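# Move tumbler from dish rack to table beyond plate

## Task

Lift the tumbler out of the dish rack and set it upright on the table a short way past the plate, on the plate's far side from the arms (larger x). The plate must stay where it was, the paper cup with the knife and fork inside it must stay roughly unchanged, and the dish rack must remain standing upright, not touching the other objects or either arm's base.

## Robot and tools

ROBOT. Two arms, left_arm (a five-finger left hand) and right_arm (a five-finger right hand). Calibrated bases: left_arm at (-0.037, +0.293, 0) m, right_arm at (+0.016, -0.291, 0) m, both facing +x. A post stands on the floor behind them. Joint ranges (rad): waist -2.880..2.880, shoulder 0..3.142, elbow 0..3.019 (straight 2.964), wrist pitch -1.693..1.571, wrist yaw -1.571..1.571, wrist roll -2.094..2.094.

FRAME. Scene frame: origin at table-top height, midway between the nominal bases; +x out over the table, +z up, left_arm on +y. Every position, quaternion (wxyz), target and offset is in this frame; rotations turn about the arm's Hand target position.

HAND POINT. A point fixed to the palm, 0.15 m out from the wrist face and 0.05 m in front of the palm. Its +z runs along straight fingers, +y out of the palm, +x across the palm away from the thumb on the right hand (toward the thumb on the left hand). Straight fingertips reach 0.06-0.07 m past it along +z, lying 0.06 m behind it along -y. A wrist bracket on the little-finger side can strike things. Arms track loosely: resting 1-3 cm (sometimes 5 cm) off, usually low, is normal and not a contact sign.

execute_actions(actions, cameras). actions is a list of actions; each action is a list of 1 to 15 rows, one row per 1/30 s step; if shorter, its last row is held until step 15. Every row has exactly 28 numbers in [-1, 1], covering both arms: left_arm dx, dy, dz, rx, ry, rz, then left hand little, ring, middle, index, thumb_bend, thumb_turn, force_limit, speed, then the same 14 for right_arm. The six pose numbers are offsets, not poses: counted from that arm's Hand target as it stood when the action began (every row of the action from that same start), along scene axes. 1.0 = 0.6 m or 180 degrees; rx, ry, rz form one rotation vector. Sending the same offset in a new action moves further. All six 0 asks for nothing new. The controller clips commanded orientation to within 40 degrees of the measured one each step. Hand numbers are absolute targets: fingers -1 straight, +1 curled; thumb_bend -1 straight, +1 bent; thumb_turn -1 beside palm, +1 opposite fingers. force_limit maps -1..+1 to roughly 0..10 N (thumb motors 0..15 N). speed rises from near 0 at -1 to full at +0.48 and above (full travel 0.49 s). There is no 'keep' value: resend the hand's last executed eight numbers; before any was sent, use hand_measured, hand_force_limit, hand_speed. cameras: list of names, ["all"], or []; default none unless actions is empty.

move(target, speed, blend, blocking, cameras). target is one 28-number row or a list of up to 15 such rows, same layout and scale; each row's pose offsets count from the Hand target at the move's start, not from the previous row. Hand numbers of the first row are sent at once, later ones on arrival at rest. Straight-line paths, no obstacle avoidance, all arms finishing together, 10 s cap. speed: m/s, 0.002 to 4.3, default 0.25 (turning up to twice that in rad/s); one value or one per target. blend: corner rounding in m, 0 = stop at each target. blocking=false returns after about 0.5 s while motion continues. Result adds a 'move:' line: done, off_target, moving, held or fault, plus limits such as paced (pose clipped) or held (steps withheld).

wait(seconds 0 to 3600) lets time pass; stop brakes a running move; zoom_image(camera, region=[x0, y0, x1, y1] pixels, at most 504x504) enlarges a recent image; show_instructions shows reference pages; finished_scene(scene=1) ends irreversibly.

CAMERAS: cam_head_left, cam_head_right, cam_high, cam_left_wrist, cam_right_wrist, each 896x504.

RESULTS. end_effector_position (m) and end_effector_quat_wxyz per arm; Hand target (the last commanded pose, base of the next offsets; a hand often rests short, and an execute_actions call, even all zeros, re-requests it); Joint positions, velocities, torques; per hand six-value lists in motor order: hand_measured (position on target scale), hand_stopped_by (moving, target, force, stalled, fault), hand_load_n (fingertip force, positive pushing open; near 0 after a lost grip). MOTOR HOT warns of heat; FAULT reports an over-temperature stop (arm falls limp for 30-60 s).

GRIPPING. With thumb_turn +1 the hand encloses objects 0.035-0.065 m across; thumb tip plus index pad can pinch light items up to ~0.08 m. For a gentle grip close with speed -0.94 or lower. To squeeze harder raise force_limit and send a more-closed target; to release send a more-open target.

AVOID. Dropping or tossing objects, anything leaving the table, fast impacts, hard presses on fixed or heavy things, hands or arms touching each other, one hand closing on the other's fingers, excess finger force, and long stretched-out holds that overheat motors. To end a push, command back past the hand point. Move slowly near contact.

Each tool is called after ">>>" as a command line: name --argument value for each argument, lists and objects as JSON in quotes; but a table of rows of numbers goes row by row, as --pt "numbers of a row", without its own name.

Reference images:

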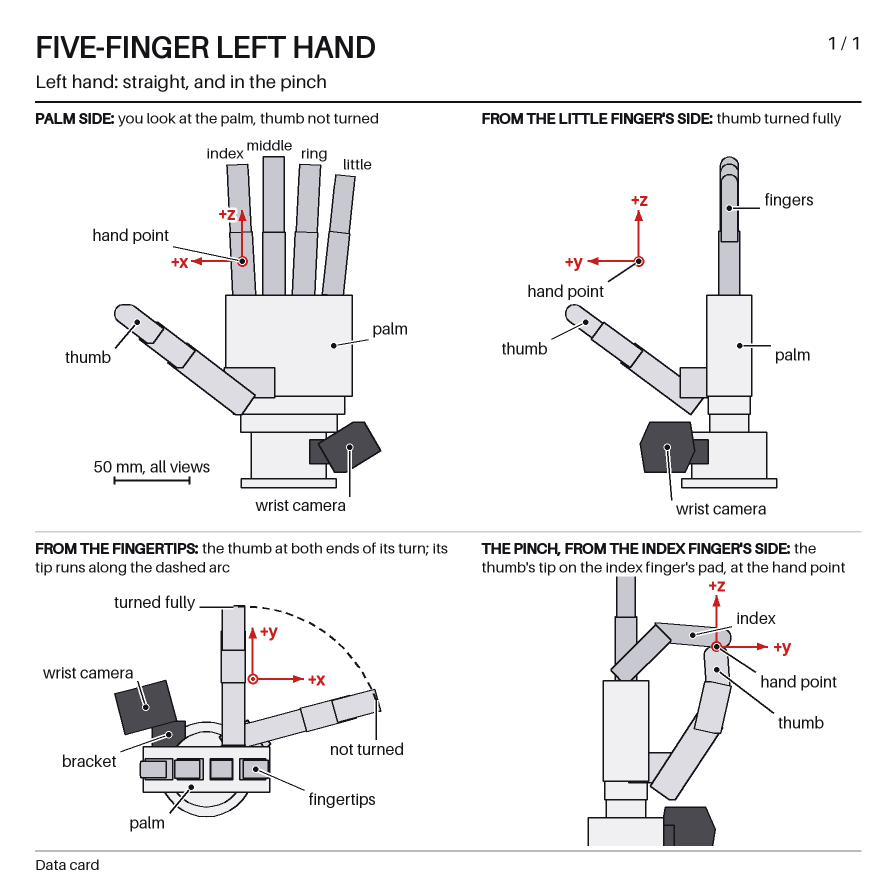

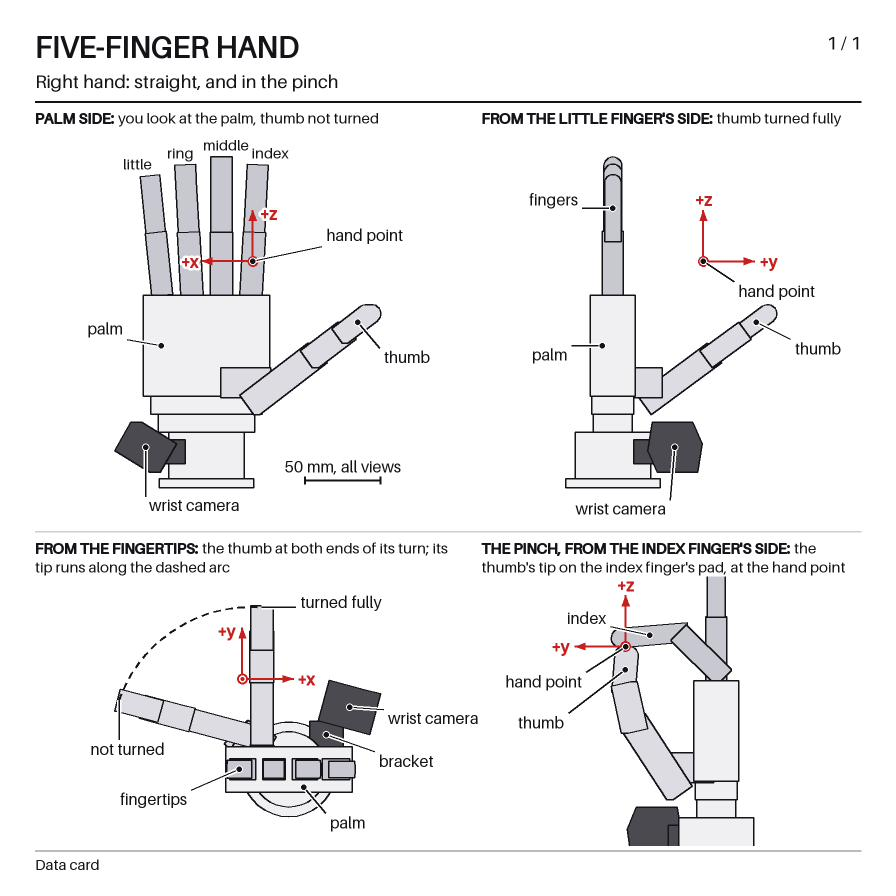

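## Session

>>> execute_actions --actions '[]'

Scene clock: 0.00 s.
left_arm: end_effector_position=(+0.4740, +0.4106, +0.1956) hand_measured=(-1.000, -1.000, -1.000, -1.000, -1.000, -1.000) hand_load_n=(+0.0, +0.0, +0.0, +0.0, +0.0, +0.0) hand_stopped_by=(target, target, target, target, target, target) hand_force_limit=0.00 hand_speed=-0.80 end_effector_quat_wxyz=(-0.007, -0.188, +0.982, -0.020) | right_arm: end_effector_position=(+0.1774, -0.2953, +0.2861) hand_measured=(-1.000, -1.000, -1.000, -1.000, -1.000, -1.000) hand_load_n=(+0.0, +0.0, +0.0, +0.0, +0.0, +0.0) hand_stopped_by=(target, target, target, target, target, target) hand_force_limit=0.00 hand_speed=-0.80 end_effector_quat_wxyz=(-0.158, +0.772, -0.605, +0.108)
Joint positions: left_arm=[0.177 1.841 1.81 -1.553 0.041 1.337] | right_arm=[-0.268 0.703 1.053 -1.592 -0.206 -0.477]
Joint velocities: within noise
Joint torques (N m): no reading
Heat: left arm: hottest shoulder 32 °C; right arm: hottest waist 30 °C.
Hand target: left_arm +0.4793, +0.4113, +0.1957; -0.004, -0.188, +0.982, -0.020 | right_arm +0.1817, -0.2964, +0.2962; -0.164, +0.771, -0.603, +0.122

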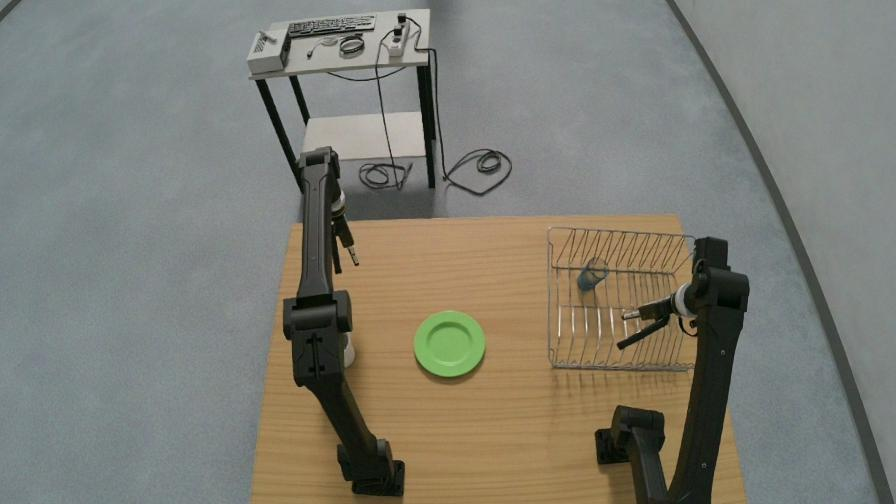

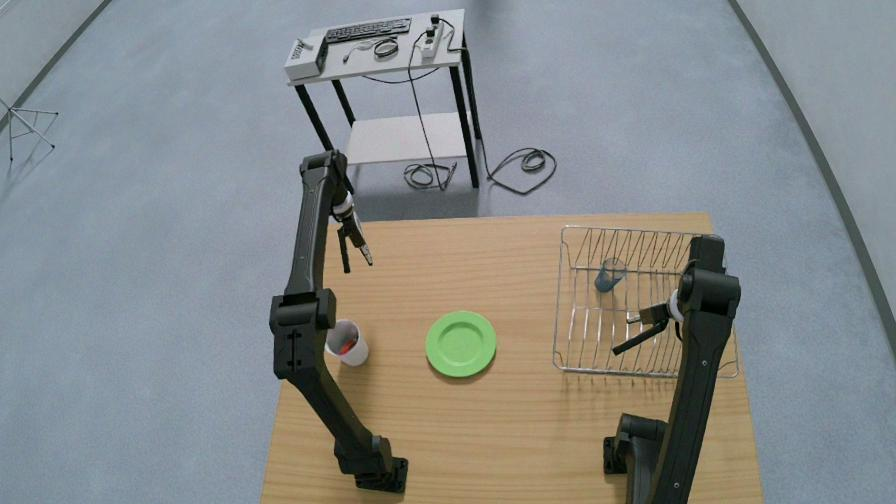

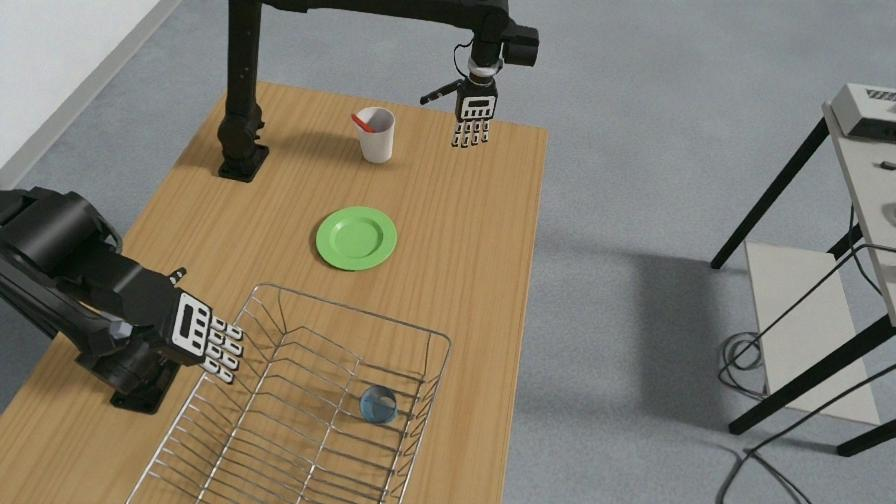

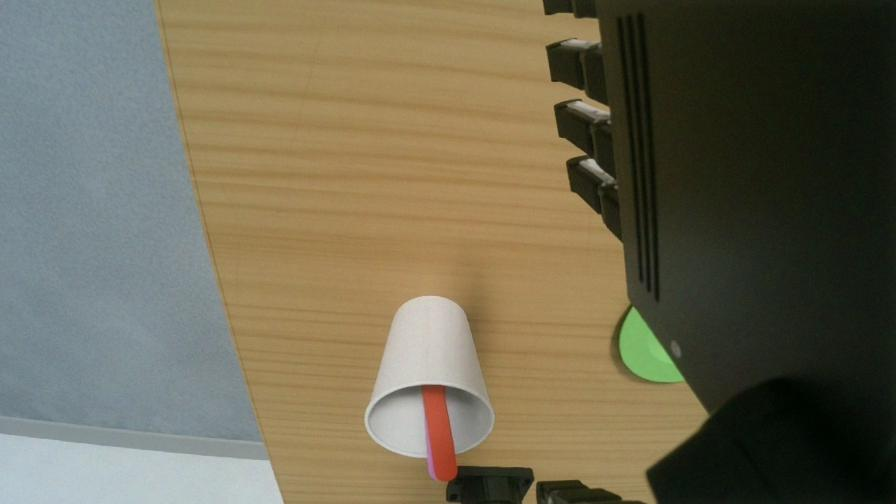

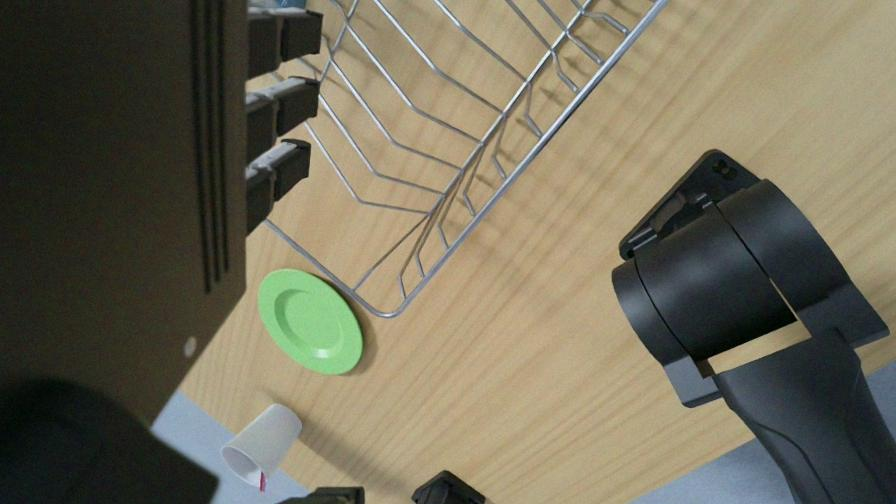

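>>> zoom_image --camera "cam_high" --region '[230, 270, 480, 504]'

>>> zoom_image --camera "cam_head_right" --region '[540, 200, 760, 390]'

>>> zoom_image --camera "cam_head_left" --region '[540, 200, 760, 390]'

Scaled by 2.016 from the camera's image (finer frame: 1280x720).

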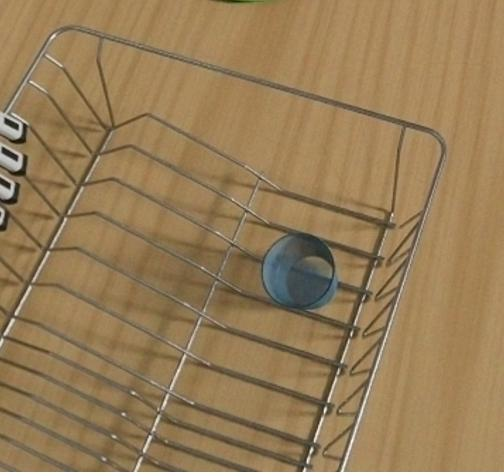

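Scaled by 2.291 from the camera's image (finer frame: 1280x720).

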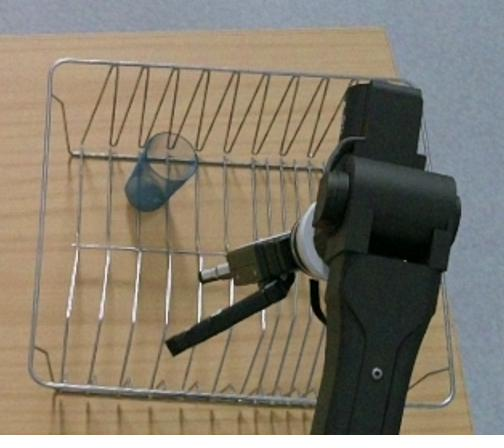

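Scaled by 2.291 from the camera's image (finer frame: 1280x720).

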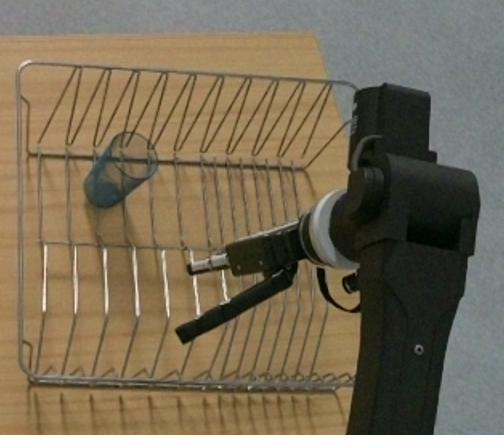

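>>> move --target '[0,0,0,0,0,0,-1,-1,-1,-1,-1,-1,0,-0.8, 0.25,0.0167,0.06,0.0163,-0.157,-0.0772,1,1,-0.3,-0.3,-1,1,0,-0.2]' --speed 0.15 --cameras '["all"]'

Scene clock: 28.67 s.
left_arm: end_effector_position=(+0.4740, +0.4106, +0.1956) hand_measured=(-1.000, -1.000, -1.000, -1.000, -1.000, -1.000) hand_load_n=(+0.0, +0.0, +0.0, +0.0, +0.0, +0.0) hand_stopped_by=(target, target, target, target, target, target) hand_force_limit=0.00 hand_speed=-0.80 end_effector_quat_wxyz=(-0.007, -0.188, +0.982, -0.020) | right_arm: end_effector_position=(+0.3250, -0.2878, +0.3340) hand_measured=(+1.000, +1.000, -0.300, -0.300, -1.000, +1.000) hand_load_n=(+0.5, +0.0, +0.0, +0.0, +0.0, +0.0) hand_stopped_by=(target, target, target, target, target, target) hand_force_limit=0.00 hand_speed=-0.20 end_effector_quat_wxyz=(-0.305, +0.638, -0.636, +0.308)
Joint positions: left_arm=[0.177 1.841 1.81 -1.553 0.041 1.337] | right_arm=[-0.132 0.704 1.027 -1.002 -0.103 -0.089]
Joint torques (N m): left_arm=[-0.56 -15.15 11.38 0.27 -0.04 0.06] | right_arm=[2.14 0.09 8.29 2.47 0.12 0.02]
Heat: left arm: hottest shoulder 34 °C; right arm: hottest elbow 30 °C.
Hand target: left_arm +0.4793, +0.4113, +0.1957; -0.004, -0.188, +0.982, -0.020 | right_arm +0.3318, -0.2865, +0.3323; -0.309, +0.636, -0.635, +0.310
Off the commanded pose: left_arm 0.005 m, 0 deg | right_arm 0.007 m, 1 deg.
move: done
cam_right_wrist: T_world_to_cam=[[-0.62603, -0.23784, -0.74264, 0.38055], [-0.51636, 0.84008, 0.16623, 0.35265], [0.58434, 0.48753, -0.64873, 0.27947]] pos_world=[0.25702, -0.342, 0.40529]

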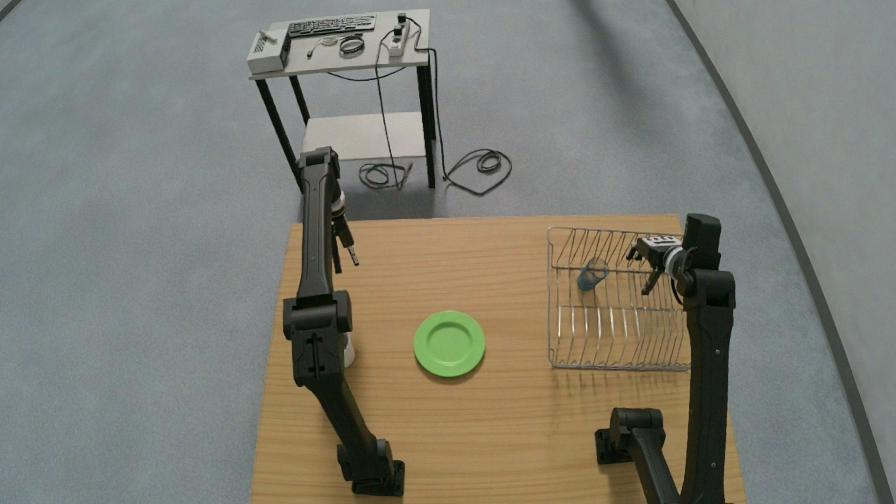

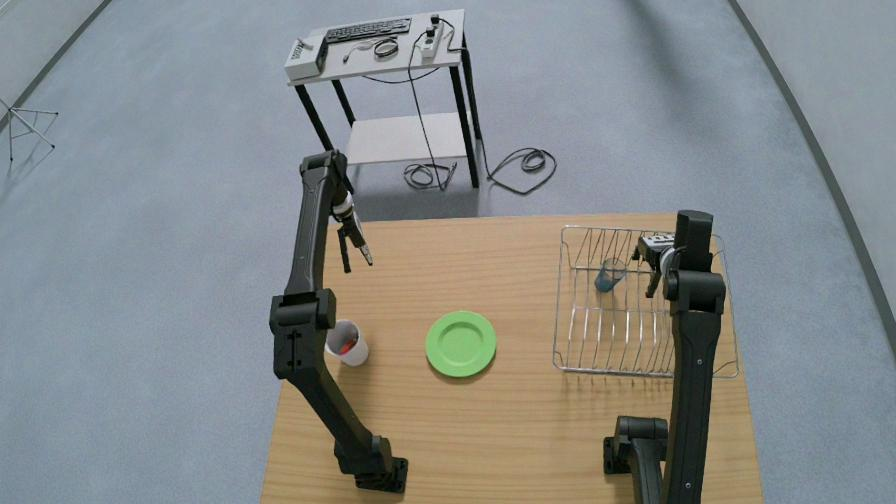

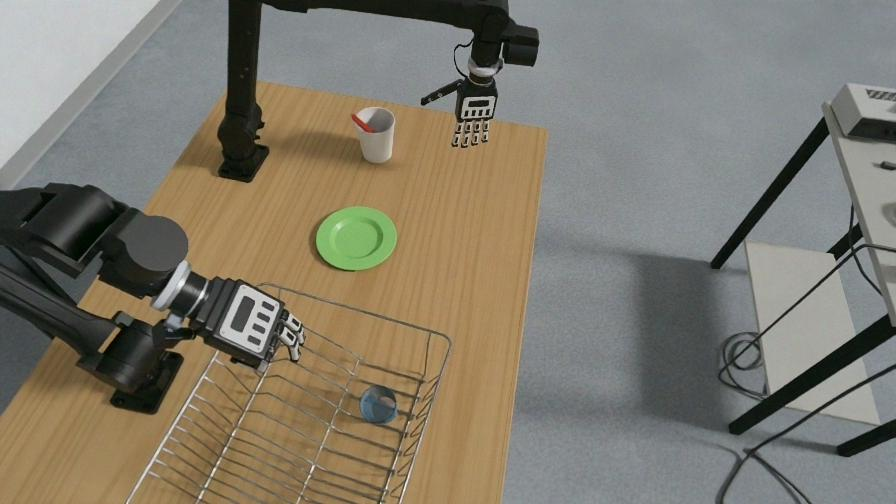

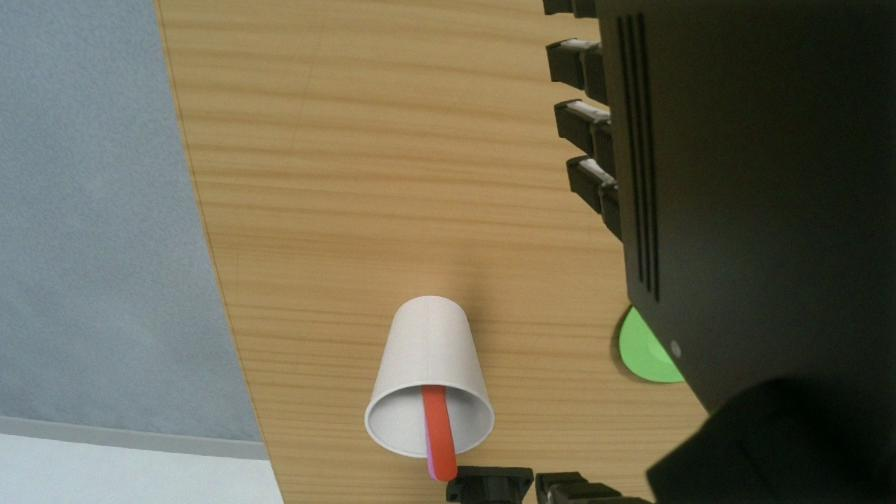

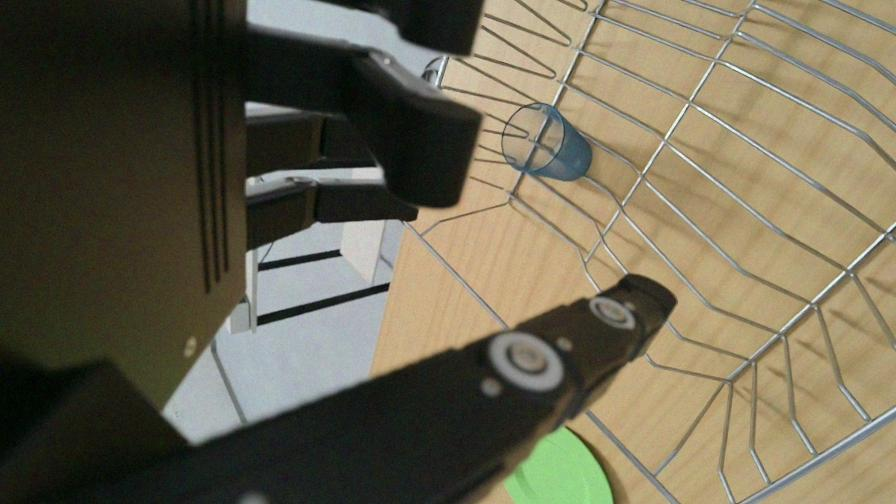

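>>> zoom_image --camera "cam_right_wrist" --region '[400, 0, 800, 320]'

>>> zoom_image --camera "cam_head_right" --region '[550, 215, 680, 320]'

>>> zoom_image --camera "cam_high" --region '[320, 350, 440, 450]'

Scaled by 1.260 from the camera's image (finer frame: 1280x720).

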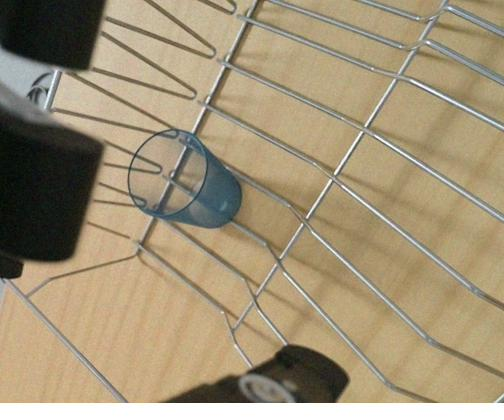

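Scaled by 3.877 from the camera's image (finer frame: 1280x720).

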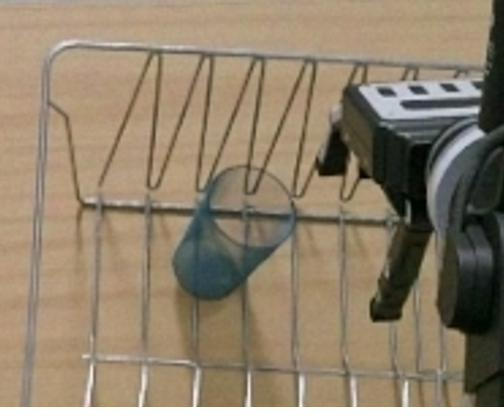

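Scaled by 4.200 from the camera's image (finer frame: 1280x720).

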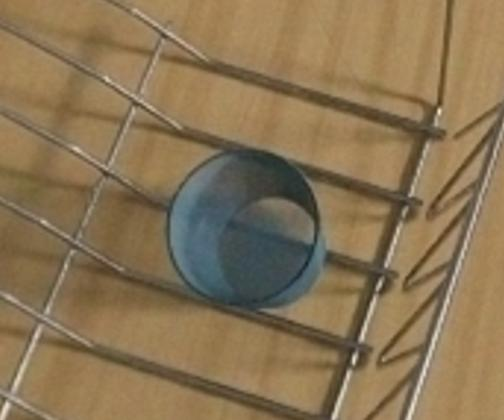

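>>> move --target '[0,0,0,0,0,0,-1,-1,-1,-1,-1,-1,0,-0.8, 0.2295,-0.0058,-0.2,0.06,0,0,-0.3,-0.3,-0.3,-0.3,-1,1,0,-0.2]' --speed 0.12 --cameras '["all"]'

Scene clock: 57.70 s.
left_arm: end_effector_position=(+0.4740, +0.4106, +0.1956) hand_measured=(-1.000, -1.000, -1.000, -1.000, -1.000, -1.000) hand_load_n=(+0.0, +0.0, +0.0, +0.0, +0.0, +0.0) hand_stopped_by=(target, target, target, target, target, target) hand_force_limit=0.00 hand_speed=-0.80 end_effector_quat_wxyz=(-0.007, -0.188, +0.982, -0.020) | right_arm: end_effector_position=(+0.4650, -0.2872, +0.2100) hand_measured=(-0.300, -0.300, -0.300, -0.300, -1.000, +1.000) hand_load_n=(+0.0, +0.0, +0.0, +0.0, +0.0, +0.5) hand_stopped_by=(target, target, target, target, target, target) hand_force_limit=0.00 hand_speed=-0.20 end_effector_quat_wxyz=(-0.361, +0.611, -0.662, +0.242)
Joint positions: left_arm=[0.177 1.841 1.81 -1.553 0.041 1.337] | right_arm=[-0.167 1.104 0.892 -0.485 -0.252 0.029]
Joint torques (N m): left_arm=[-0.67 -15.15 11.37 0.21 -0.04 0.09] | right_arm=[0.85 -6.36 8.54 2.48 -0.1 -0.02]
Heat: left arm: hottest elbow 37 °C; right arm: hottest waist 29 °C.
Hand target: left_arm +0.4793, +0.4113, +0.1957; -0.004, -0.188, +0.982, -0.020 | right_arm +0.4694, -0.2899, +0.2124; -0.368, +0.604, -0.662, +0.248
Off the commanded pose: left_arm 0.005 m, 0 deg | right_arm 0.006 m, 1 deg.
move: done
cam_right_wrist: T_world_to_cam=[[-0.6339, -0.0998, -0.76695, 0.42476], [-0.51904, 0.79006, 0.32619, 0.39831], [0.57339, 0.60485, -0.55262, 0.13547]] pos_world=[0.39832, -0.35424, 0.27071]

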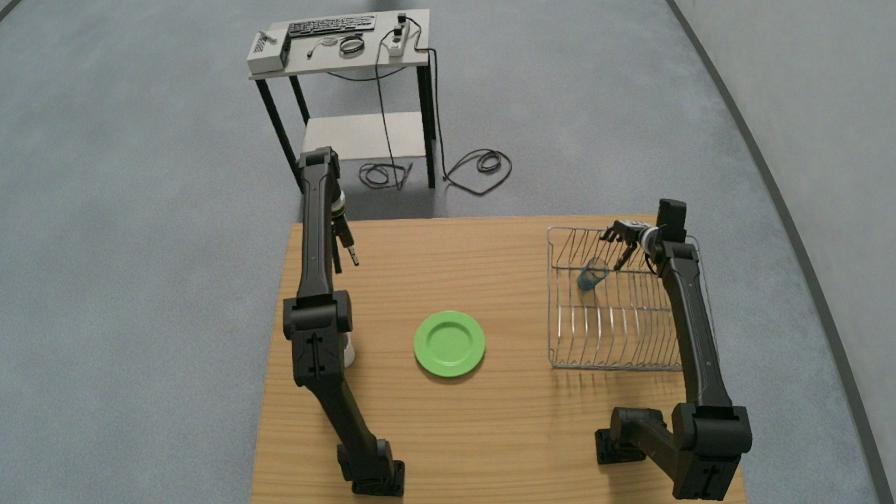

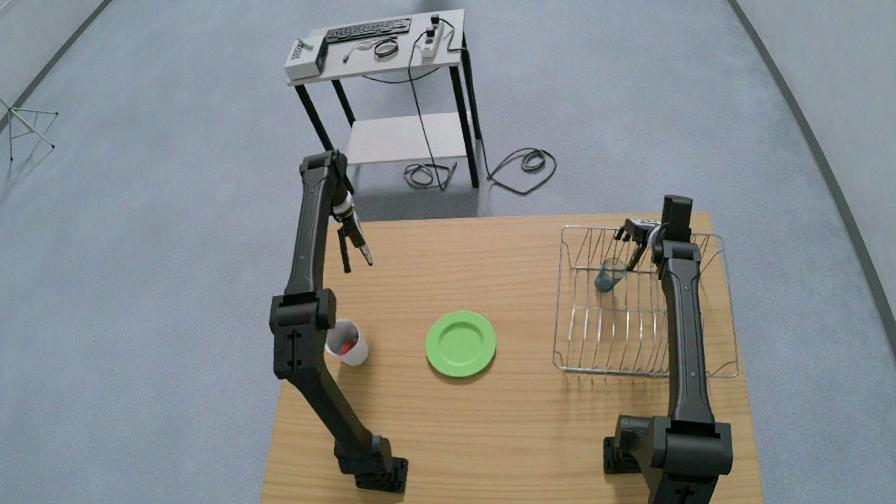

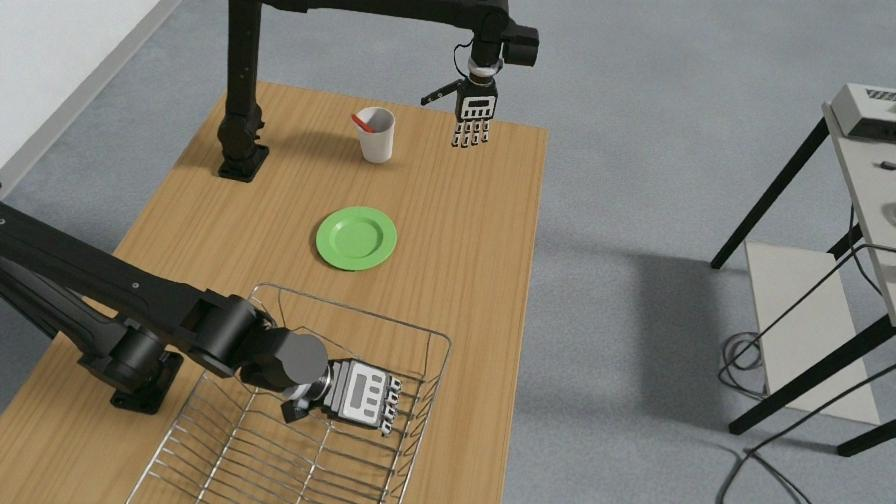

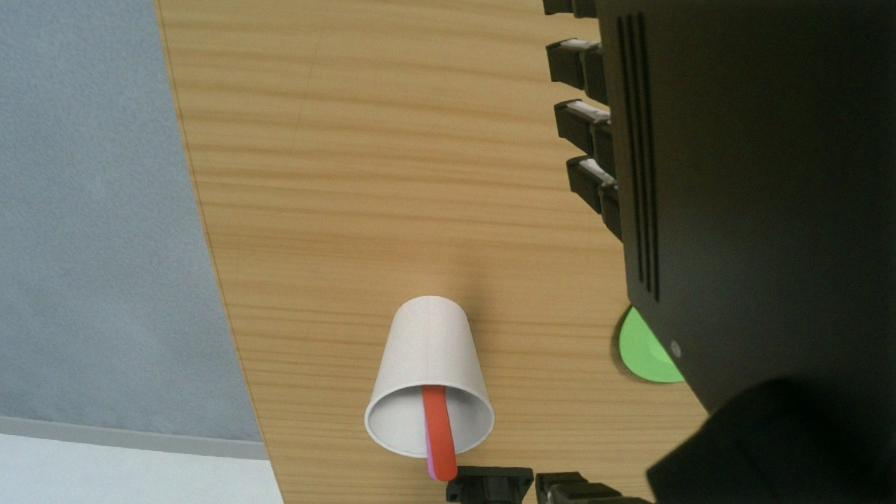

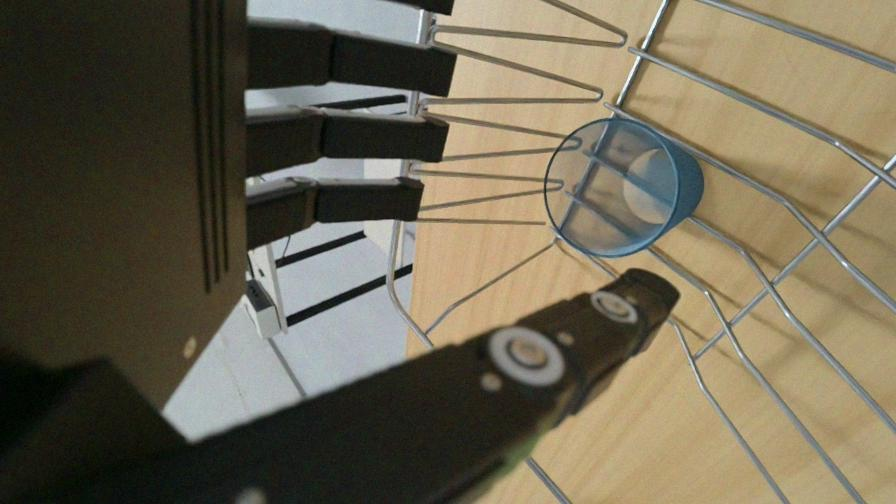

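>>> move --target '[0,0,0,0,0,0,-1,-1,-1,-1,-1,-1,0,-0.8, 0.0083,0.017,-0.115,0.0194,0,0,-0.3,-0.3,-0.3,-0.3,-1,1,0,-0.2]' --speed 0.08 --cameras '["cam_right_wrist","cam_high","cam_head_right"]'

Scene clock: 66.97 s.
left_arm: end_effector_position=(+0.4740, +0.4106, +0.1956) hand_measured=(-1.000, -1.000, -1.000, -1.000, -1.000, -1.000) hand_load_n=(+0.0, +0.0, +0.0, +0.0, +0.0, +0.0) hand_stopped_by=(target, target, target, target, target, target) hand_force_limit=0.00 hand_speed=-0.80 end_effector_quat_wxyz=(-0.007, -0.188, +0.982, -0.020) | right_arm: end_effector_position=(+0.4706, -0.2790, +0.1433) hand_measured=(-0.300, -0.300, -0.300, -0.300, -1.000, +1.000) hand_load_n=(+0.0, +0.0, +0.0, +0.0, +0.0, +0.0) hand_stopped_by=(target, target, target, target, target, target) hand_force_limit=0.00 hand_speed=-0.20 end_effector_quat_wxyz=(+0.380, -0.597, +0.670, -0.225)
Joint positions: left_arm=[0.177 1.841 1.81 -1.553 0.041 1.337] | right_arm=[-0.167 1.186 0.754 -0.256 -0.286 0.081]
Joint torques (N m): left_arm=[-0.79 -14.97 11.4 0.18 -0.04 0.07] | right_arm=[1.14 -6.07 8.03 2.39 -0.15 0.07]
Heat: left arm: hottest elbow 37 °C; right arm: hottest elbow 30 °C.
Hand target: left_arm +0.4793, +0.4113, +0.1957; -0.004, -0.188, +0.982, -0.020 | right_arm +0.4744, -0.2797, +0.1434; +0.386, -0.593, +0.669, -0.228
Off the commanded pose: left_arm 0.005 m, 0 deg | right_arm 0.004 m, 1 deg.
move: done
cam_right_wrist: T_world_to_cam=[[-0.63029, -0.05012, -0.77474, 0.39115], [-0.51649, 0.77212, 0.37023, 0.40398], [0.57964, 0.6335, -0.51255, 0.08983]] pos_world=[0.40312, -0.34922, 0.19952]
Images, in order (width x height): cam_head_right 896x504, cam_high 896x504, cam_right_wrist 896x504.

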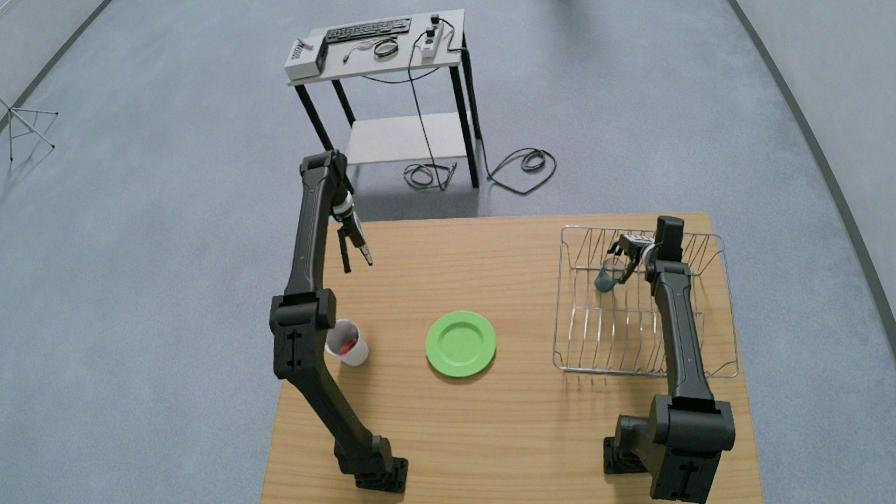

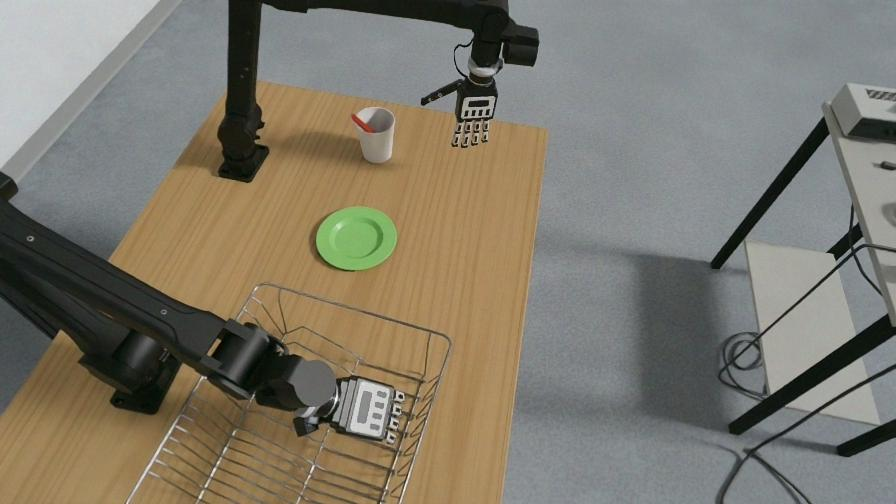

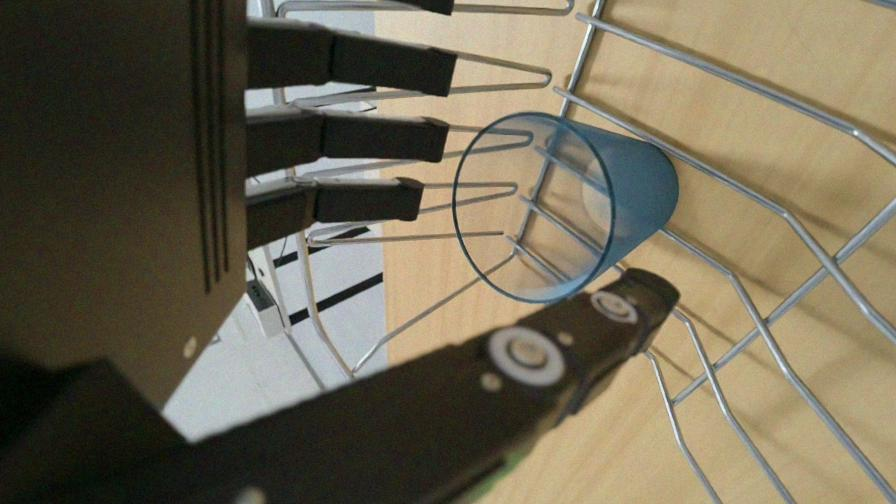

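>>> move --target '[0,0,0,0,0,0,-1,-1,-1,-1,-1,-1,0,-0.8, 0.0023,0.0265,-0.098,0,0,0,-0.3,-0.3,-0.3,-0.3,-1,1,0,-0.2]' --speed 0.05 --cameras '["cam_right_wrist","cam_high","cam_head_right"]'

Scene clock: 72.93 s.
left_arm: end_effector_position=(+0.4740, +0.4106, +0.1956) hand_measured=(-1.000, -1.000, -1.000, -1.000, -1.000, -1.000) hand_load_n=(+0.0, +0.0, +0.0, +0.0, +0.0, +0.0) hand_stopped_by=(target, target, target, target, target, target) hand_force_limit=0.00 hand_speed=-0.80 end_effector_quat_wxyz=(-0.007, -0.188, +0.982, -0.020) | right_arm: end_effector_position=(+0.4732, -0.2666, +0.0859) hand_measured=(-0.300, -0.300, -0.300, -0.300, -1.000, +1.000) hand_load_n=(+0.0, +0.0, +0.0, +0.0, +0.0, +0.0) hand_stopped_by=(target, target, target, target, target, target) hand_force_limit=0.00 hand_speed=-0.20 end_effector_quat_wxyz=(+0.381, -0.595, +0.671, -0.226)
Joint positions: left_arm=[0.177 1.841 1.81 -1.553 0.041 1.337] | right_arm=[-0.13 1.283 0.655 -0.049 -0.255 0.11]
Joint torques (N m): left_arm=[-0.56 -14.8 11.41 0.21 -0.05 0.09] | right_arm=[2.02 -6.65 7.12 2.5 0.05 0.01]
Heat: left arm: hottest elbow 38 °C; right arm: hottest elbow 30 °C.
Hand target: left_arm +0.4793, +0.4113, +0.1957; -0.004, -0.188, +0.982, -0.020 | right_arm +0.4758, -0.2638, +0.0847; +0.386, -0.593, +0.669, -0.228
Off the commanded pose: left_arm 0.005 m, 0 deg | right_arm 0.004 m, 1 deg.
move: done
cam_right_wrist: T_world_to_cam=[[-0.62787, -0.04518, -0.77701, 0.34935], [-0.51359, 0.77416, 0.37, 0.4162], [0.58481, 0.63137, -0.50928, 0.04784]] pos_world=[0.40512, -0.33663, 0.14182]
Images, in order (width x height): cam_head_right 896x504, cam_high 896x504, cam_right_wrist 896x504.

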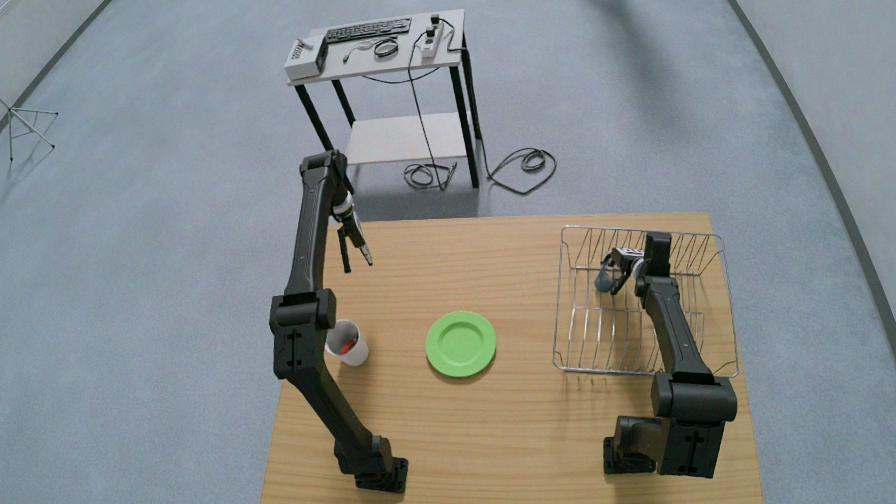

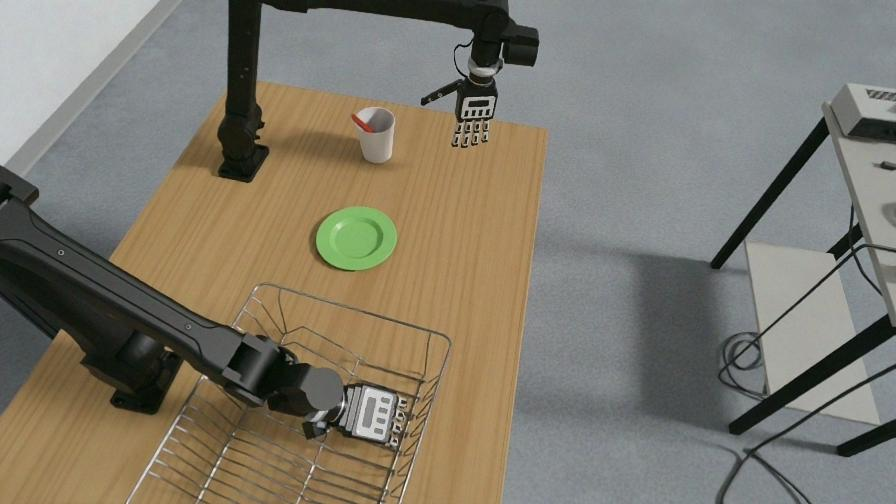

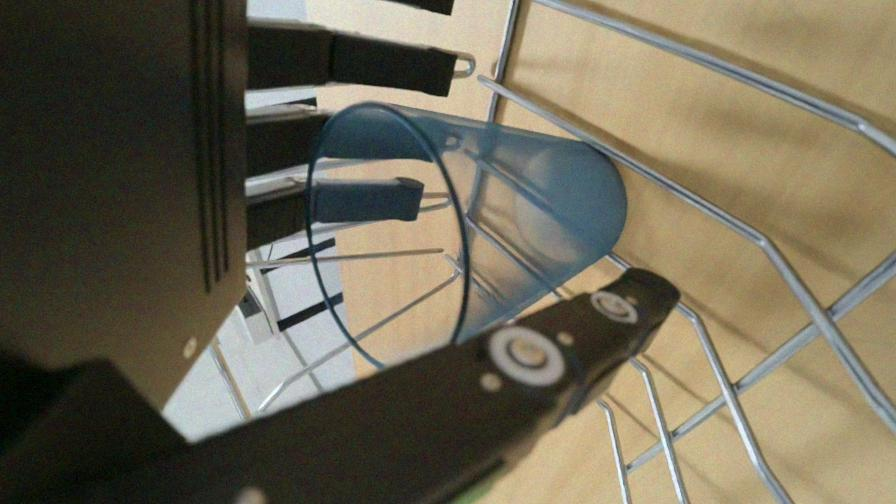

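>>> move --target '[0,0,0,0,0,0,-1,-1,-1,-1,-1,-1,0,-0.8, 0,0,0,0,0,0,-0.22,-0.22,-0.2,-0.2,-0.75,1,-0.6,-0.94]' --cameras '["cam_right_wrist"]'

Scene clock: 80.00 s.
left_arm: end_effector_position=(+0.4740, +0.4106, +0.1956) hand_measured=(-1.000, -1.000, -1.000, -1.000, -1.000, -1.000) hand_load_n=(+0.0, +0.0, +0.0, +0.0, +0.0, +0.0) hand_stopped_by=(target, target, target, target, target, target) hand_force_limit=0.00 hand_speed=-0.80 end_effector_quat_wxyz=(-0.007, -0.188, +0.982, -0.020) | right_arm: end_effector_position=(+0.4732, -0.2666, +0.0860) hand_measured=(-0.220, -0.220, -0.200, -0.200, -0.750, +1.000) hand_load_n=(+0.0, +0.0, +0.0, +0.0, +0.0, +0.0) hand_stopped_by=(target, target, target, target, target, target) hand_force_limit=-0.60 hand_speed=-0.94 end_effector_quat_wxyz=(+0.382, -0.594, +0.671, -0.226)
Joint positions: left_arm=[0.177 1.841 1.81 -1.553 0.041 1.337] | right_arm=[-0.13 1.283 0.655 -0.049 -0.255 0.111]
Joint torques (N m): left_arm=[-0.91 -15.21 11.41 0.24 -0.03 0.09] | right_arm=[2.32 -6.71 7.15 2.35 0.05 0.03]
Heat: left arm: hottest elbow 38 °C; right arm: hottest elbow 30 °C.
Hand target: left_arm +0.4793, +0.4113, +0.1957; -0.004, -0.188, +0.982, -0.020 | right_arm +0.4758, -0.2638, +0.0847; +0.386, -0.593, +0.669, -0.228
Off the commanded pose: left_arm 0.005 m, 0 deg | right_arm 0.004 m, 1 deg.
move: done
cam_right_wrist: T_world_to_cam=[[-0.62788, -0.04472, -0.77702, 0.34951], [-0.5134, 0.77415, 0.3703, 0.41607], [0.58497, 0.63143, -0.50903, 0.04776]] pos_world=[0.40512, -0.33663, 0.14182]

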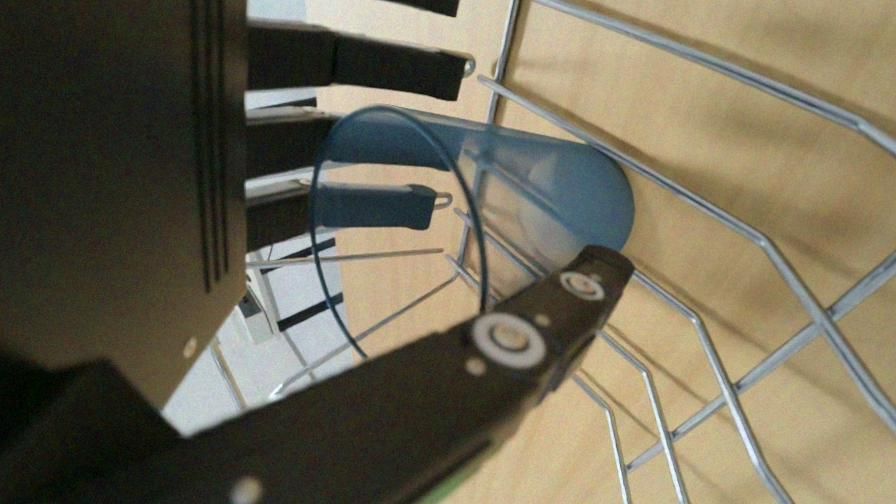

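>>> move --target '[0,0,0,0,0,0,-1,-1,-1,-1,-1,-1,0,-0.8, 0,0,0,0,0,0,-0.22,-0.22,-0.08,-0.08,-0.75,1,-0.7,-0.94]' --cameras '["cam_right_wrist"]'

Scene clock: 82.20 s.
left_arm: end_effector_position=(+0.4740, +0.4106, +0.1956) hand_measured=(-1.000, -1.000, -1.000, -1.000, -1.000, -1.000) hand_load_n=(+0.0, +0.0, +0.0, +0.0, +0.0, +0.0) hand_stopped_by=(target, target, target, target, target, target) hand_force_limit=0.00 hand_speed=-0.80 end_effector_quat_wxyz=(-0.007, -0.188, +0.982, -0.020) | right_arm: end_effector_position=(+0.4732, -0.2666, +0.0860) hand_measured=(-0.220, -0.220, -0.178, -0.156, -0.750, +1.000) hand_load_n=(+0.0, +0.0, +1.5, +2.5, +2.0, +0.0) hand_stopped_by=(target, target, force, force, target, target) hand_force_limit=-0.70 hand_speed=-0.94 end_effector_quat_wxyz=(+0.381, -0.594, +0.671, -0.226)
Joint positions: left_arm=[0.177 1.841 1.81 -1.553 0.041 1.337] | right_arm=[-0.13 1.283 0.655 -0.049 -0.255 0.111]
Joint torques (N m): left_arm=[-0.56 -14.92 11.34 0.27 -0.04 0.09] | right_arm=[2.26 -6.53 7.12 2.43 0.05 0.01]
Heat: left arm: hottest elbow 39 °C; right arm: hottest elbow 30 °C.
Hand target: left_arm +0.4793, +0.4113, +0.1957; -0.004, -0.188, +0.982, -0.020 | right_arm +0.4758, -0.2638, +0.0847; +0.386, -0.593, +0.669, -0.228
Off the commanded pose: left_arm 0.005 m, 0 deg | right_arm 0.004 m, 1 deg.
move: done
cam_right_wrist: T_world_to_cam=[[-0.62798, -0.04439, -0.77696, 0.34966], [-0.51299, 0.77437, 0.37039, 0.41597], [0.58521, 0.63117, -0.50906, 0.04758]] pos_world=[0.40512, -0.33663, 0.14182]

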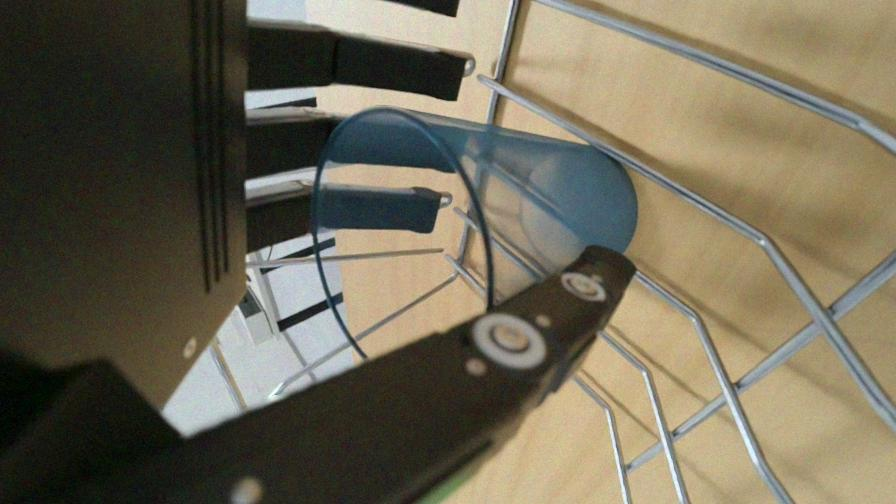

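>>> move --target '[0,0,0,0,0,0,-1,-1,-1,-1,-1,-1,0,-0.8, 0,0,0,0,0,0,-0.22,-0.22,-0.05,-0.05,-0.75,1,-0.4,-0.94]'

>>> move --target '[0,0,0,0,0,0,-1,-1,-1,-1,-1,-1,0,-0.8, 0,0,0.05,0,0,0,-0.22,-0.22,-0.05,-0.05,-0.75,1,-0.4,-0.94]' --speed 0.04 --cameras '["cam_right_wrist"]'

Scene clock: 84.70 s.
left_arm: end_effector_position=(+0.4740, +0.4106, +0.1956) hand_measured=(-1.000, -1.000, -1.000, -1.000, -1.000, -1.000) hand_load_n=(+0.0, +0.0, +0.0, +0.0, +0.0, +0.0) hand_stopped_by=(target, target, target, target, target, target) hand_force_limit=0.00 hand_speed=-0.80 end_effector_quat_wxyz=(-0.007, -0.188, +0.982, -0.020) | right_arm: end_effector_position=(+0.4732, -0.2666, +0.0860) hand_measured=(-0.220, -0.220, -0.168, -0.152, -0.750, +1.000) hand_load_n=(+0.0, +0.0, +3.0, +2.5, +2.5, +0.0) hand_stopped_by=(target, target, force, force, target, target) hand_force_limit=-0.40 hand_speed=-0.94 end_effector_quat_wxyz=(+0.381, -0.594, +0.671, -0.226)
Joint positions: left_arm=[0.177 1.841 1.81 -1.553 0.041 1.337] | right_arm=[-0.13 1.283 0.655 -0.049 -0.255 0.111]
Joint torques (N m): left_arm=[-0.67 -15.15 11.43 0.23 -0.03 0.09] | right_arm=[2.14 -6.59 7.06 2.47 0.04 0.03]
Heat: left arm: hottest elbow 39 °C; right arm: hottest elbow 30 °C.
Hand target: left_arm +0.4793, +0.4113, +0.1957; -0.004, -0.188, +0.982, -0.020 | right_arm +0.4758, -0.2638, +0.0847; +0.386, -0.593, +0.669, -0.228
Off the commanded pose: left_arm 0.005 m, 0 deg | right_arm 0.004 m, 1 deg.
move: done

Scene clock: 85.90 s.
left_arm: end_effector_position=(+0.4740, +0.4106, +0.1956) hand_measured=(-1.000, -1.000, -1.000, -1.000, -1.000, -1.000) hand_load_n=(+0.0, +0.0, +0.0, +0.0, +0.0, +0.0) hand_stopped_by=(target, target, target, target, target, target) hand_force_limit=0.00 hand_speed=-0.80 end_effector_quat_wxyz=(-0.007, -0.188, +0.982, -0.020) | right_arm: end_effector_position=(+0.4607, -0.2649, +0.0892) hand_measured=(-0.220, -0.220, -0.168, -0.152, -0.750, +1.000) hand_load_n=(+0.0, +0.0, +3.0, +2.5, +2.5, +0.0) hand_stopped_by=(target, target, force, force, target, target) hand_force_limit=-0.40 hand_speed=-0.94 end_effector_quat_wxyz=(+0.371, -0.597, +0.678, -0.214)
Joint positions: left_arm=[0.177 1.841 1.81 -1.553 0.041 1.337] | right_arm=[-0.13 1.25 0.655 -0.118 -0.255 0.112]
Joint torques (N m): left_arm=[-0.85 -15.09 11.41 0.24 -0.04 0.08] | right_arm=[2.14 -8.35 10.61 1.11 0.03 0]
Heat: left arm: hottest elbow 39 °C; right arm: hottest elbow 30 °C.
Hand target: left_arm +0.4793, +0.4113, +0.1957; -0.004, -0.188, +0.982, -0.020 | right_arm +0.4758, -0.2638, +0.1147; +0.386, -0.593, +0.669, -0.228
Off the commanded pose: left_arm 0.005 m, 0 deg | right_arm 0.030 m, 3 deg.
move: off_target (right_arm)
cam_right_wrist: T_world_to_cam=[[-0.65505, -0.03968, -0.75454, 0.35605], [-0.49893, 0.77265, 0.39252, 0.39807], [0.56742, 0.63359, -0.52592, 0.06579]] pos_world=[0.39451, -0.33513, 0.14701]

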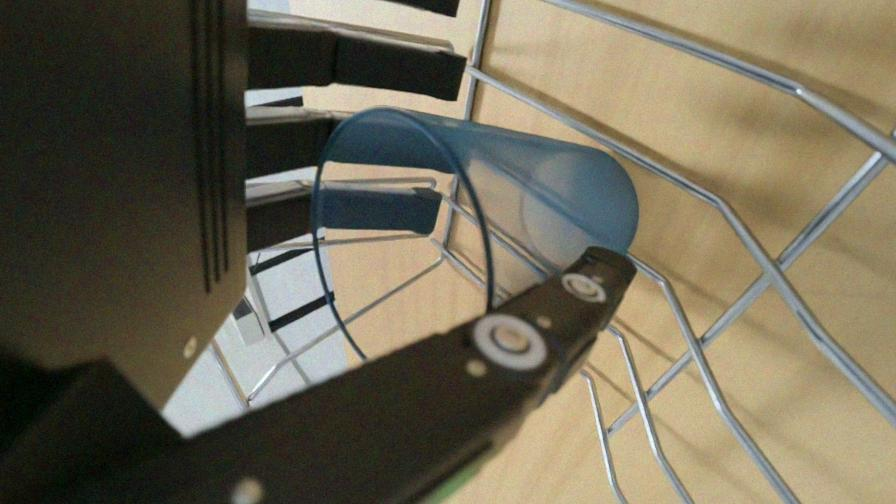

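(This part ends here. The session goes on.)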